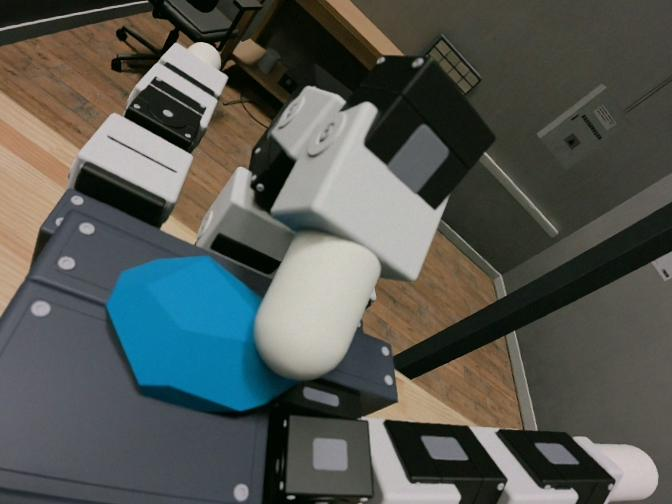

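execute_actions:
  actions:
    - [[0,0,0,0,0,0,-0.8,0,-0.578,-0.696,0.3,-0.1,0.1,0.4,-0.8,0.0,-0.578,-0.696,-0.4,0.0,-0.23,-0.17,0.0,-0.7]]
    - [[0,0,0,0,0,0,-0.8,0,-0.578,-0.696,0.15,-0.1,-0.3,0.7,-0.8,0.0,-0.578,-0.696,-0.4,0.0,-0.23,-0.17,0.0,-0.7]]
  cameras: ["cam_wrist"]

zoom_image:
  camera: "cam_wrist"
  region: [90, 230, 320, 430]

Scene clock: 2854.17 s.
end_effector_position=(+0.6943, -0.0054, +0.5680) hand_goal=(-0.800, +0.000, -0.578, -0.696, +0.150, -0.100, -0.300, +0.700, -0.800, +0.000, -0.578, -0.696, -0.400, +0.000, -0.230, -0.170) hand_measured=(-0.808, -0.002, -0.578, -0.694, +0.148, -0.098, -0.298, +0.698, -0.808, -0.004, -0.578, -0.694, -0.406, +0.002, -0.232, -0.170) hand_current_ma=(-23, -5, -1, +6, -4, +5, +6, -6, -24, -7, +0, +6, -17, +6, -6, +3) hand_state=(goal, goal, goal, goal, goal, goal, goal, goal, goal, goal, goal, goal, goal, goal, goal, goal) hand_current_limit=0.00 hand_speed=-0.70 end_effector_quat_wxyz=(+0.705, +0.699, +0.091, +0.080)
Joint positions: [0.333 0.373 1.773 -1.541 1.625 -1.005]
Joint torques (N m): [-0.15 -64.54 -30.63 -1.81 1.4 0.22]
Hand target: +0.6943, -0.0054, +0.5680; +0.705, +0.699, +0.091, +0.080
Off the commanded pose: 0.000 m, 0 deg.
Step readings (end_effector_position):
0: (+0.6943, -0.0054, +0.5680)
1: (+0.6943, -0.0054, +0.5680)
2: (+0.6943, -0.0054, +0.5680)
4: (+0.6943, -0.0054, +0.5680)
8: (+0.6943, -0.0054, +0.5680)
15: (+0.6943, -0.0054, +0.5680)
16: (+0.6943, -0.0054, +0.5680)
17: (+0.6943, -0.0054, +0.5680)
19: (+0.6943, -0.0054, +0.5680)
23: (+0.6943, -0.0054, +0.5680)
30: (+0.6943, -0.0054, +0.5680)
Images, in order (width x height): cam_wrist 672x504.

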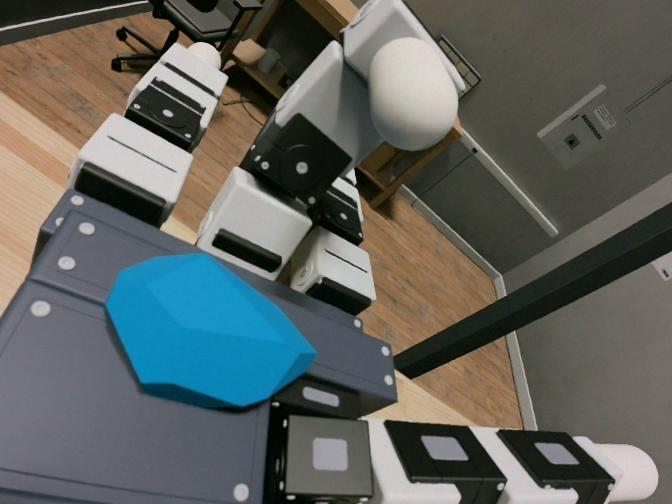

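Scaled by 2.191.

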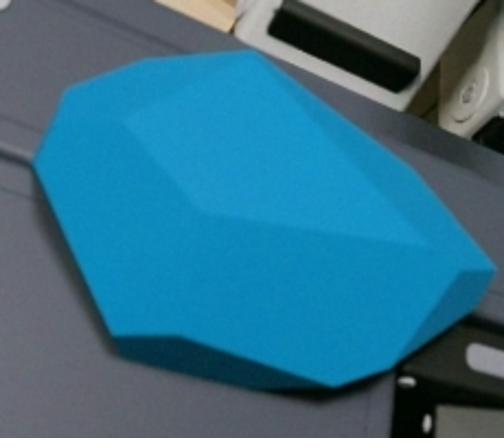

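execute_actions:
  actions:
    - [[0,0,0,0,0,0,-0.8,0,-0.578,-0.696,0.421,-0.5,0.1,0.35,-0.8,0.0,-0.578,-0.696,-0.4,0.0,-0.23,-0.17,0.0,-0.7]]
    - [[0,0,0,0,0,0,-0.8,0,-0.578,-0.696,0.421,-0.5,0.495,0.216,-0.8,0.0,-0.578,-0.696,-0.4,0.0,-0.23,-0.17,-0.1,-0.82]]
    - [[0,0,0,0,0,0,-0.8,0,-0.578,-0.696,0.421,-0.5,0.495,0.216,-0.8,0.0,-0.578,-0.696,-0.4,0.0,-0.23,-0.17,-0.1,-0.85]]
    - [[0,0,0,0,0,0,-0.8,0,-0.578,-0.696,0.35,-0.5,0.55,0.237,-0.8,0.0,-0.578,-0.696,-0.4,0.0,-0.23,-0.17,-0.1,-0.87]]
    - [[0,0,0,0,0,0,-0.8,0,-0.578,-0.696,0.281,-0.5,0.6,0.259,-0.8,0.0,-0.578,-0.696,-0.4,0.0,-0.23,-0.17,-0.1,-0.87]]
    - [[0,0,0,0,0,0,-0.8,0,-0.578,-0.696,0.281,-0.5,0.3,0.4,-0.8,0.0,-0.578,-0.696,0.57,0.5,-0.23,-0.17,0.1,-0.6]]
    - [[0,0,0,0,0,0,-0.8,0,-0.578,-0.696,0.15,-0.2,-0.3,0.7,-0.8,0.0,-0.578,-0.696,0.57,0.5,-0.23,0.5,0.1,-0.6]]
  cameras: ["cam_wrist"]

Scene clock: 2928.67 s.
end_effector_position=(+0.6943, -0.0054, +0.5680) hand_goal=(-0.800, +0.000, -0.578, -0.696, +0.150, -0.200, -0.300, +0.700, -0.800, +0.000, -0.578, -0.696, +0.570, +0.500, -0.230, +0.500) hand_measured=(-0.808, -0.002, -0.578, -0.694, +0.148, -0.204, -0.298, +0.698, -0.808, -0.004, -0.578, -0.694, +0.568, +0.498, -0.232, +0.500) hand_current_ma=(-23, -5, -1, +6, -4, -9, +6, -6, -24, -7, +0, +6, -4, -6, -3, -3) hand_state=(goal, goal, goal, goal, goal, goal, goal, goal, goal, goal, goal, goal, goal, goal, goal, goal) hand_current_limit=0.10 hand_speed=-0.60 end_effector_quat_wxyz=(+0.705, +0.699, +0.091, +0.080)
Joint positions: [0.333 0.373 1.773 -1.541 1.625 -1.005]
Joint torques (N m): [-0.24 -64.49 -30.81 -1.78 1.37 0.35]
Hand target: +0.6943, -0.0054, +0.5680; +0.705, +0.699, +0.091, +0.080
Off the commanded pose: 0.000 m, 0 deg.
Step readings (end_effector_position):
0: (+0.6943, -0.0054, +0.5680)
1: (+0.6943, -0.0054, +0.5680)
2: (+0.6943, -0.0054, +0.5680)
4: (+0.6943, -0.0054, +0.5680)
8: (+0.6943, -0.0054, +0.5680)
15: (+0.6943, -0.0054, +0.5680)
16: (+0.6943, -0.0054, +0.5680)
17: (+0.6943, -0.0054, +0.5680)
19: (+0.6943, -0.0054, +0.5680)
23: (+0.6943, -0.0054, +0.5680)
30: (+0.6943, -0.0054, +0.5680)
31: (+0.6943, -0.0054, +0.5680)
32: (+0.6943, -0.0054, +0.5680)
34: (+0.6943, -0.0054, +0.5680)
38: (+0.6943, -0.0054, +0.5680)
45: (+0.6943, -0.0054, +0.5680)
46: (+0.6943, -0.0054, +0.5680)
47: (+0.6943, -0.0054, +0.5680)
49: (+0.6943, -0.0054, +0.5680)
53: (+0.6943, -0.0054, +0.5680)
60: (+0.6943, -0.0054, +0.5680)
61: (+0.6943, -0.0054, +0.5680)
62: (+0.6943, -0.0054, +0.5680)
64: (+0.6943, -0.0054, +0.5680)
68: (+0.6943, -0.0054, +0.5680)
75: (+0.6943, -0.0054, +0.5680)
76: (+0.6943, -0.0054, +0.5680)
77: (+0.6943, -0.0054, +0.5680)
79: (+0.6943, -0.0054, +0.5680)
83: (+0.6943, -0.0054, +0.5680)
90: (+0.6943, -0.0054, +0.5680)
91: (+0.6943, -0.0054, +0.5680)
92: (+0.6943, -0.0054, +0.5680)
94: (+0.6943, -0.0054, +0.5680)
98: (+0.6943, -0.0054, +0.5680)
105: (+0.6943, -0.0054, +0.5680)
Images, in order (width x height): cam_wrist 672x504.

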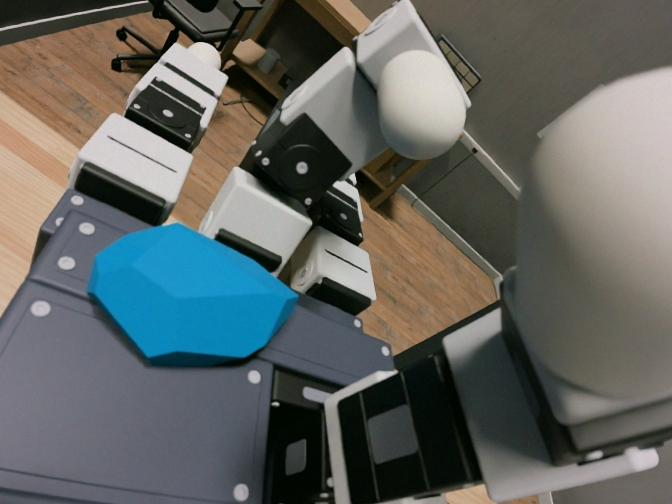

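execute_actions:
  actions: []
  cameras: ["cam_wrist"]

Scene clock: 2962.17 s.
end_effector_position=(+0.6943, -0.0054, +0.5680) hand_goal=(-0.800, +0.000, -0.578, -0.696, +0.150, -0.200, -0.300, +0.700, -0.800, +0.000, -0.578, -0.696, +0.570, +0.500, -0.230, +0.500) hand_measured=(-0.808, -0.002, -0.578, -0.694, +0.148, -0.204, -0.298, +0.698, -0.808, -0.004, -0.578, -0.694, +0.568, +0.498, -0.232, +0.500) hand_current_ma=(-23, -5, -1, +6, -4, -9, +6, -6, -24, -7, +0, +6, -4, -6, -3, -3) hand_state=(goal, goal, goal, goal, goal, goal, goal, goal, goal, goal, goal, goal, goal, goal, goal, goal) hand_current_limit=0.10 hand_speed=-0.60 end_effector_quat_wxyz=(+0.705, +0.699, +0.091, +0.080)
Joint positions: [0.333 0.373 1.773 -1.541 1.625 -1.005]
Joint velocities: within noise
Joint torques (N m): [-0.16 -64.63 -30.75 -1.81 1.39 0.31]
Hand target: +0.6943, -0.0054, +0.5680; +0.705, +0.699, +0.091, +0.080
Off the commanded pose: 0.000 m, 0 deg.
Images, in order (width x height): cam_wrist 672x504.

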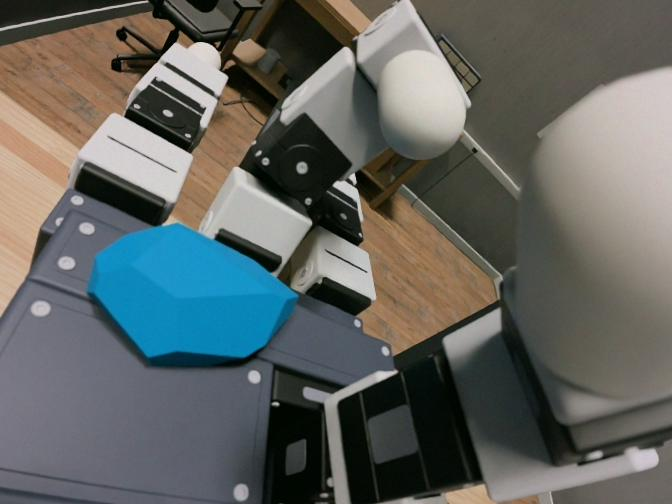

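execute_actions:
  actions:
    - [[0,0,0,0,0,0,-0.8,0,-0.578,-0.696,0.15,0.3,-0.578,0.95,-0.8,0,-0.578,-0.696,0.57,0.46,-0.23,0.5,0.1,-0.6]]
    - [[0,0,0,0,0,0,-0.8,0,-0.578,-0.696,0.05,0.3,-0.1,0.97,-0.8,0,-0.578,-0.696,0.57,0.46,-0.1,0.9135,0.1,-0.6]]
    - [[0,0,0,0,0,0,-0.8,0,-0.578,-0.696,-0.07,0.3,0.25,0.97,-0.8,0,-0.578,-0.696,0.57,0.46,0.1,0.9135,0.1,-0.6]]
    - [[0,0,0,0,0,0,-0.8,0,-0.578,-0.696,-0.07,0.3,0.5,0.97,-0.8,0,-0.578,-0.696,0.57,0.46,0.225,0.9135,0.1,-0.6]]
    - [[0,0,0,0,0,0,-0.8,0,-0.578,-0.696,-0.06,0.3,0.761,0.722,-0.8,0,-0.578,-0.696,0.57,0.46,0.225,0.9135,0.1,-0.8]]
  cameras: ["cam_wrist"]

Scene clock: 2995.10 s.
end_effector_position=(+0.6943, -0.0054, +0.5680) hand_goal=(-0.800, +0.000, -0.578, -0.696, -0.060, +0.300, +0.760, +0.722, -0.800, +0.000, -0.578, -0.696, +0.570, +0.460, +0.224, +0.914) hand_measured=(-0.808, -0.002, -0.578, -0.694, -0.070, +0.298, +0.758, +0.724, -0.808, -0.004, -0.578, -0.694, +0.570, +0.462, +0.224, +0.914) hand_current_ma=(-23, -5, -1, +6, -32, -4, -2, +8, -24, -7, +0, +6, +2, +6, +2, -3) hand_state=(goal, goal, goal, goal, goal, goal, goal, goal, goal, goal, goal, goal, goal, goal, goal, goal) hand_current_limit=0.10 hand_speed=-0.80 end_effector_quat_wxyz=(+0.705, +0.699, +0.091, +0.080)
Joint positions: [0.333 0.373 1.773 -1.541 1.625 -1.005]
Joint torques (N m): [-0.05 -64.6 -30.66 -1.83 1.37 0.32]
Hand target: +0.6943, -0.0054, +0.5680; +0.705, +0.699, +0.091, +0.080
Off the commanded pose: 0.000 m, 0 deg.
Step readings (end_effector_position):
0: (+0.6943, -0.0054, +0.5680)
1: (+0.6943, -0.0054, +0.5680)
2: (+0.6943, -0.0054, +0.5680)
4: (+0.6943, -0.0054, +0.5680)
8: (+0.6943, -0.0054, +0.5680)
15: (+0.6943, -0.0054, +0.5680)
16: (+0.6943, -0.0054, +0.5680)
17: (+0.6943, -0.0054, +0.5680)
19: (+0.6943, -0.0054, +0.5680)
23: (+0.6943, -0.0054, +0.5680)
30: (+0.6943, -0.0054, +0.5680)
31: (+0.6943, -0.0054, +0.5680)
32: (+0.6943, -0.0054, +0.5680)
34: (+0.6943, -0.0054, +0.5680)
38: (+0.6943, -0.0054, +0.5680)
45: (+0.6943, -0.0054, +0.5680)
46: (+0.6943, -0.0054, +0.5680)
47: (+0.6943, -0.0054, +0.5680)
49: (+0.6943, -0.0054, +0.5680)
53: (+0.6943, -0.0054, +0.5680)
60: (+0.6943, -0.0054, +0.5680)
61: (+0.6943, -0.0054, +0.5680)
62: (+0.6943, -0.0054, +0.5680)
64: (+0.6943, -0.0054, +0.5680)
68: (+0.6943, -0.0054, +0.5680)
75: (+0.6943, -0.0054, +0.5680)
Images, in order (width x height): cam_wrist 672x504.

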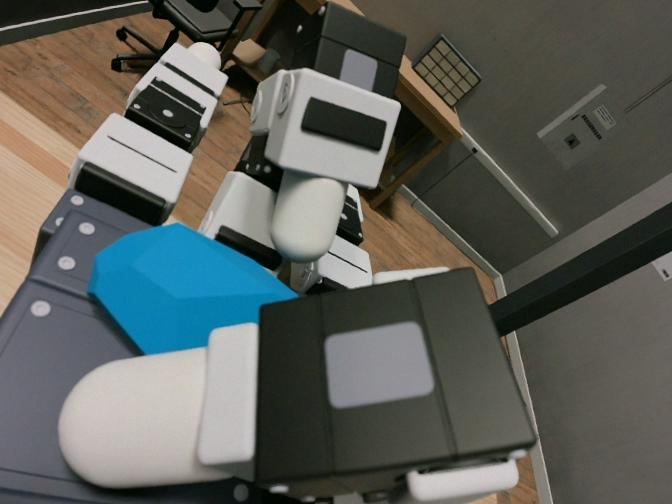

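execute_actions:
  actions:
    - [[0,0,0,0,0,0,-0.8,0,-0.578,-0.696,0.086,0.3,0.787,0.54,-0.8,0,-0.578,-0.696,0.57,0.42,0.225,0.9135,-0.1,-0.85]]
    - [[0,0,0,0,0,0,-0.8,0,-0.578,-0.696,0.168,0.3,0.753,0.487,-0.8,0,-0.578,-0.696,0.57,0.41,0.225,0.9135,-0.1,-0.87]]
    - [[0,0,0,0,0,0,-0.8,0,-0.578,-0.696,0.252,0.3,0.717,0.435,-0.8,0,-0.578,-0.696,0.57,0.4,0.225,0.9135,-0.1,-0.87]]
  cameras: ["cam_wrist"]

Scene clock: 3001.60 s.
end_effector_position=(+0.6943, -0.0054, +0.5680) hand_goal=(-0.800, +0.000, -0.578, -0.696, +0.252, +0.300, +0.716, +0.434, -0.800, +0.000, -0.578, -0.696, +0.570, +0.400, +0.224, +0.914) hand_measured=(-0.808, -0.002, -0.578, -0.694, +0.238, +0.298, +0.718, +0.436, -0.808, -0.004, -0.578, -0.694, +0.570, +0.404, +0.224, +0.914) hand_current_ma=(-23, -5, -1, +6, -45, -2, +3, +5, -24, -7, +0, +6, +2, +11, +2, -3) hand_state=(goal, goal, goal, goal, goal, goal, goal, goal, goal, goal, goal, goal, goal, goal, goal, goal) hand_current_limit=-0.10 hand_speed=-0.87 end_effector_quat_wxyz=(+0.705, +0.699, +0.091, +0.080)
Joint positions: [0.333 0.373 1.773 -1.541 1.625 -1.005]
Joint torques (N m): [-0.19 -64.67 -30.76 -1.81 1.37 0.35]
Hand target: +0.6943, -0.0054, +0.5680; +0.705, +0.699, +0.091, +0.080
Off the commanded pose: 0.000 m, 0 deg.
Step readings (end_effector_position):
0: (+0.6943, -0.0054, +0.5680)
1: (+0.6943, -0.0054, +0.5680)
2: (+0.6943, -0.0054, +0.5680)
4: (+0.6943, -0.0054, +0.5680)
8: (+0.6943, -0.0054, +0.5680)
15: (+0.6943, -0.0054, +0.5680)
16: (+0.6943, -0.0054, +0.5680)
17: (+0.6943, -0.0054, +0.5680)
19: (+0.6943, -0.0054, +0.5680)
23: (+0.6943, -0.0054, +0.5680)
30: (+0.6943, -0.0054, +0.5680)
31: (+0.6943, -0.0054, +0.5680)
32: (+0.6943, -0.0054, +0.5680)
34: (+0.6943, -0.0054, +0.5680)
38: (+0.6943, -0.0054, +0.5680)
45: (+0.6943, -0.0054, +0.5680)
Images, in order (width x height): cam_wrist 672x504.

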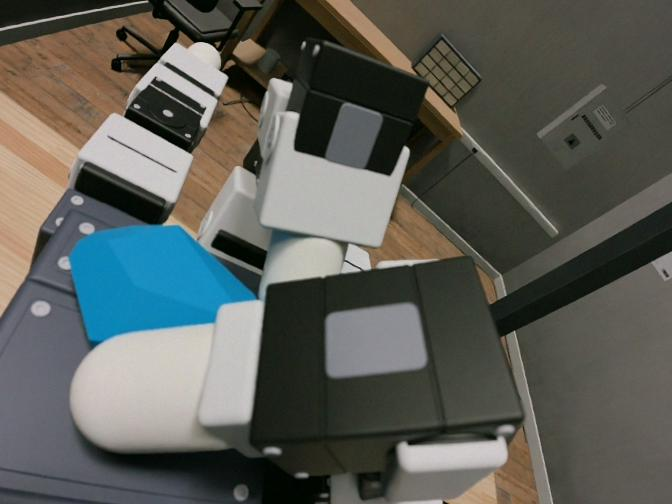

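zoom_image:
  camera: "cam_wrist"
  region: [40, 190, 300, 385]

Scaled by 1.938.

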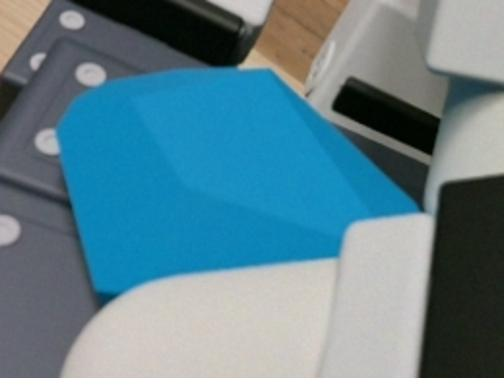

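execute_actions:
  actions:
    - [[0,0,0,0,0,0,-0.8,0,-0.578,-0.696,0.086,0.3,0.787,0.54,0.15,0,-0.3,0.95,0.57,0.43,0.225,0.9135,0.0,-0.65]]
    - [[0,0,0,0,0,0,-0.8,0,-0.578,-0.696,-0.06,0.3,0.761,0.722,0.05,0,-0.1,0.97,0.57,0.43,0.225,0.9135,0.1,-0.6]]
    - [[0,0,0,0,0,0,-0.8,0,-0.578,-0.696,-0.06,-0.2,0.761,0.722,-0.07,-0.2,0.25,0.97,0.57,0.43,0.225,0.9135,0.1,-0.6]]
    - [[0,0,0,0,0,0,-0.8,0,-0.578,-0.696,-0.06,-0.2,0.761,0.722,-0.07,-0.6,0.5,0.97,0.57,0.43,0.225,0.9135,0.1,-0.6]]
    - [[0,0,0,0,0,0,-0.8,0,-0.578,-0.696,-0.06,-0.2,0.761,0.722,-0.06,-0.6,0.761,0.722,0.57,0.43,0.225,0.9135,0.1,-0.6]]
    - [[0,0,0,0,0,0,-0.8,0,-0.578,-0.696,-0.06,-0.2,0.761,0.722,0.108,-0.6,0.879,0.426,0.57,0.43,0.225,0.9135,0.1,-0.75]]
    - [[0,0,0,0,0,0,-0.8,0,-0.578,-0.696,-0.06,-0.2,0.761,0.722,0.24,-0.6,0.81,0.35,0.57,0.43,0.225,0.9135,0.0,-0.8]]
    - [[0,0,0,0,0,0,-0.8,0,-0.578,-0.696,-0.06,-0.2,0.761,0.722,0.381,-0.6,0.731,0.284,0.57,0.43,0.225,0.9135,0.0,-0.8]]
  cameras: ["cam_wrist"]

Scene clock: 3059.00 s.
end_effector_position=(+0.6943, -0.0054, +0.5680) hand_goal=(-0.800, +0.000, -0.578, -0.696, -0.060, -0.200, +0.760, +0.722, +0.380, -0.600, +0.730, +0.284, +0.570, +0.430, +0.224, +0.914) hand_measured=(-0.808, -0.002, -0.578, -0.694, -0.062, -0.202, +0.766, +0.720, +0.372, -0.598, +0.732, +0.286, +0.570, +0.428, +0.224, +0.914) hand_current_ma=(-23, -5, -1, +6, -4, -3, +15, -6, -29, +5, +7, +7, +2, -6, +2, -3) hand_state=(goal, goal, goal, goal, goal, goal, goal, goal, goal, goal, goal, goal, goal, goal, goal, goal) hand_current_limit=0.00 hand_speed=-0.80 end_effector_quat_wxyz=(+0.705, +0.699, +0.091, +0.080)
Joint positions: [0.333 0.373 1.773 -1.541 1.625 -1.005]
Joint torques (N m): [-0.18 -64.57 -30.79 -1.74 1.38 0.31]
Hand target: +0.6943, -0.0054, +0.5680; +0.705, +0.699, +0.091, +0.080
Off the commanded pose: 0.000 m, 0 deg.
Step readings (end_effector_position):
0: (+0.6943, -0.0054, +0.5680)
1: (+0.6943, -0.0054, +0.5680)
2: (+0.6943, -0.0054, +0.5680)
4: (+0.6943, -0.0054, +0.5680)
8: (+0.6943, -0.0054, +0.5680)
15: (+0.6943, -0.0054, +0.5680)
16: (+0.6943, -0.0054, +0.5680)
17: (+0.6943, -0.0054, +0.5680)
19: (+0.6943, -0.0054, +0.5680)
23: (+0.6943, -0.0054, +0.5680)
30: (+0.6943, -0.0054, +0.5680)
31: (+0.6943, -0.0054, +0.5680)
32: (+0.6943, -0.0054, +0.5680)
34: (+0.6943, -0.0054, +0.5680)
38: (+0.6943, -0.0054, +0.5680)
45: (+0.6943, -0.0054, +0.5680)
46: (+0.6943, -0.0054, +0.5680)
47: (+0.6943, -0.0054, +0.5680)
49: (+0.6943, -0.0054, +0.5680)
53: (+0.6943, -0.0054, +0.5680)
60: (+0.6943, -0.0054, +0.5680)
61: (+0.6943, -0.0054, +0.5680)
62: (+0.6943, -0.0054, +0.5680)
64: (+0.6943, -0.0054, +0.5680)
68: (+0.6943, -0.0054, +0.5680)
75: (+0.6943, -0.0054, +0.5680)
76: (+0.6943, -0.0054, +0.5680)
77: (+0.6943, -0.0054, +0.5680)
79: (+0.6943, -0.0054, +0.5680)
83: (+0.6943, -0.0054, +0.5680)
90: (+0.6943, -0.0054, +0.5680)
91: (+0.6943, -0.0054, +0.5680)
92: (+0.6943, -0.0054, +0.5680)
94: (+0.6943, -0.0054, +0.5680)
98: (+0.6943, -0.0054, +0.5680)
105: (+0.6943, -0.0054, +0.5680)
106: (+0.6943, -0.0054, +0.5680)
107: (+0.6943, -0.0054, +0.5680)
109: (+0.6943, -0.0054, +0.5680)
113: (+0.6943, -0.0054, +0.5680)
120: (+0.6943, -0.0054, +0.5680)
Images, in order (width x height): cam_wrist 672x504.

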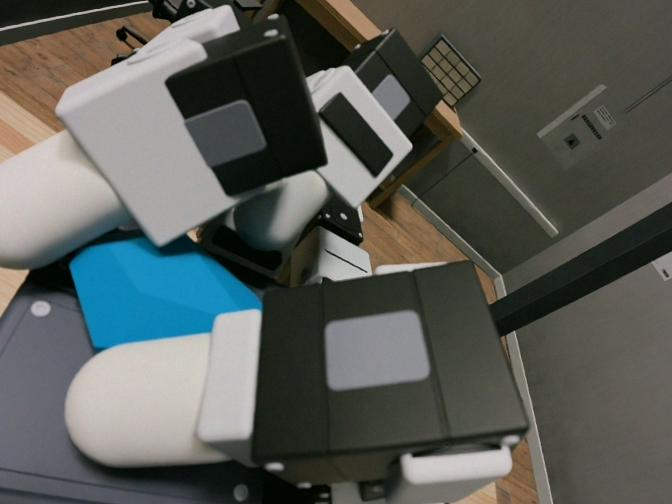

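execute_actions:
  actions:
    - [[0,0,0,0,0,0,-0.8,0,-0.578,-0.696,-0.06,-0.2,0.761,0.722,0.386,-0.45,0.676,0.333,0.57,0.43,0.225,0.9135,-0.1,-0.85]]
    - [[0,0,0,0,0,0,-0.8,0,-0.578,-0.696,-0.06,-0.2,0.761,0.722,0.392,-0.32,0.632,0.371,0.57,0.43,0.225,0.9135,-0.1,-0.87]]
  cameras: ["cam_wrist"]

Scene clock: 3062.97 s.
end_effector_position=(+0.6943, -0.0054, +0.5680) hand_goal=(-0.800, +0.000, -0.578, -0.696, -0.060, -0.200, +0.760, +0.722, +0.392, -0.320, +0.632, +0.370, +0.570, +0.430, +0.224, +0.914) hand_measured=(-0.808, -0.002, -0.578, -0.694, -0.062, -0.202, +0.766, +0.720, +0.390, -0.324, +0.638, +0.368, +0.570, +0.428, +0.224, +0.914) hand_current_ma=(-23, -5, -1, +6, -4, -3, +15, -6, -6, -12, +19, -6, +2, -6, +2, -3) hand_state=(goal, goal, goal, goal, goal, goal, goal, goal, goal, goal, goal, goal, goal, goal, goal, goal) hand_current_limit=-0.10 hand_speed=-0.87 end_effector_quat_wxyz=(+0.705, +0.699, +0.091, +0.080)
Joint positions: [0.333 0.373 1.773 -1.541 1.625 -1.005]
Joint torques (N m): [-0.1 -64.62 -30.76 -1.75 1.36 0.3]
Hand target: +0.6943, -0.0054, +0.5680; +0.705, +0.699, +0.091, +0.080
Off the commanded pose: 0.000 m, 0 deg.
Step readings (end_effector_position):
0: (+0.6943, -0.0054, +0.5680)
1: (+0.6943, -0.0054, +0.5680)
2: (+0.6943, -0.0054, +0.5680)
4: (+0.6943, -0.0054, +0.5680)
8: (+0.6943, -0.0054, +0.5680)
15: (+0.6943, -0.0054, +0.5680)
16: (+0.6943, -0.0054, +0.5680)
17: (+0.6943, -0.0054, +0.5680)
19: (+0.6943, -0.0054, +0.5680)
23: (+0.6943, -0.0054, +0.5680)
30: (+0.6943, -0.0054, +0.5680)
Images, in order (width x height): cam_wrist 672x504.

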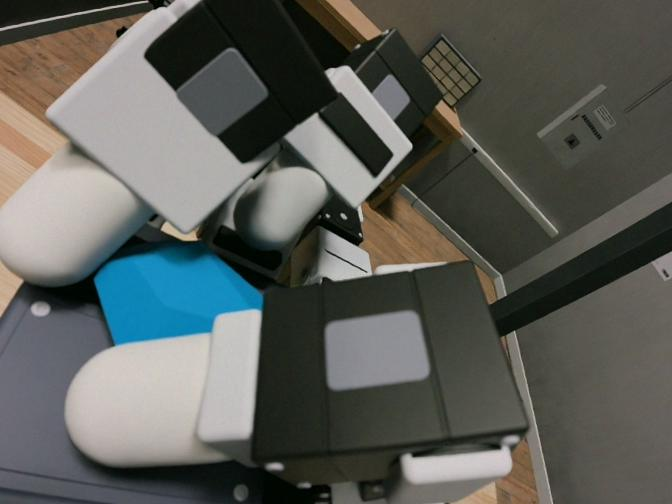

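zoom_image:
  camera: "cam_wrist"
  region: [60, 200, 300, 380]

Scaled by 2.100.

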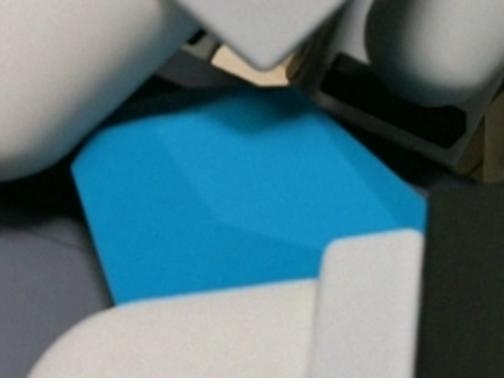

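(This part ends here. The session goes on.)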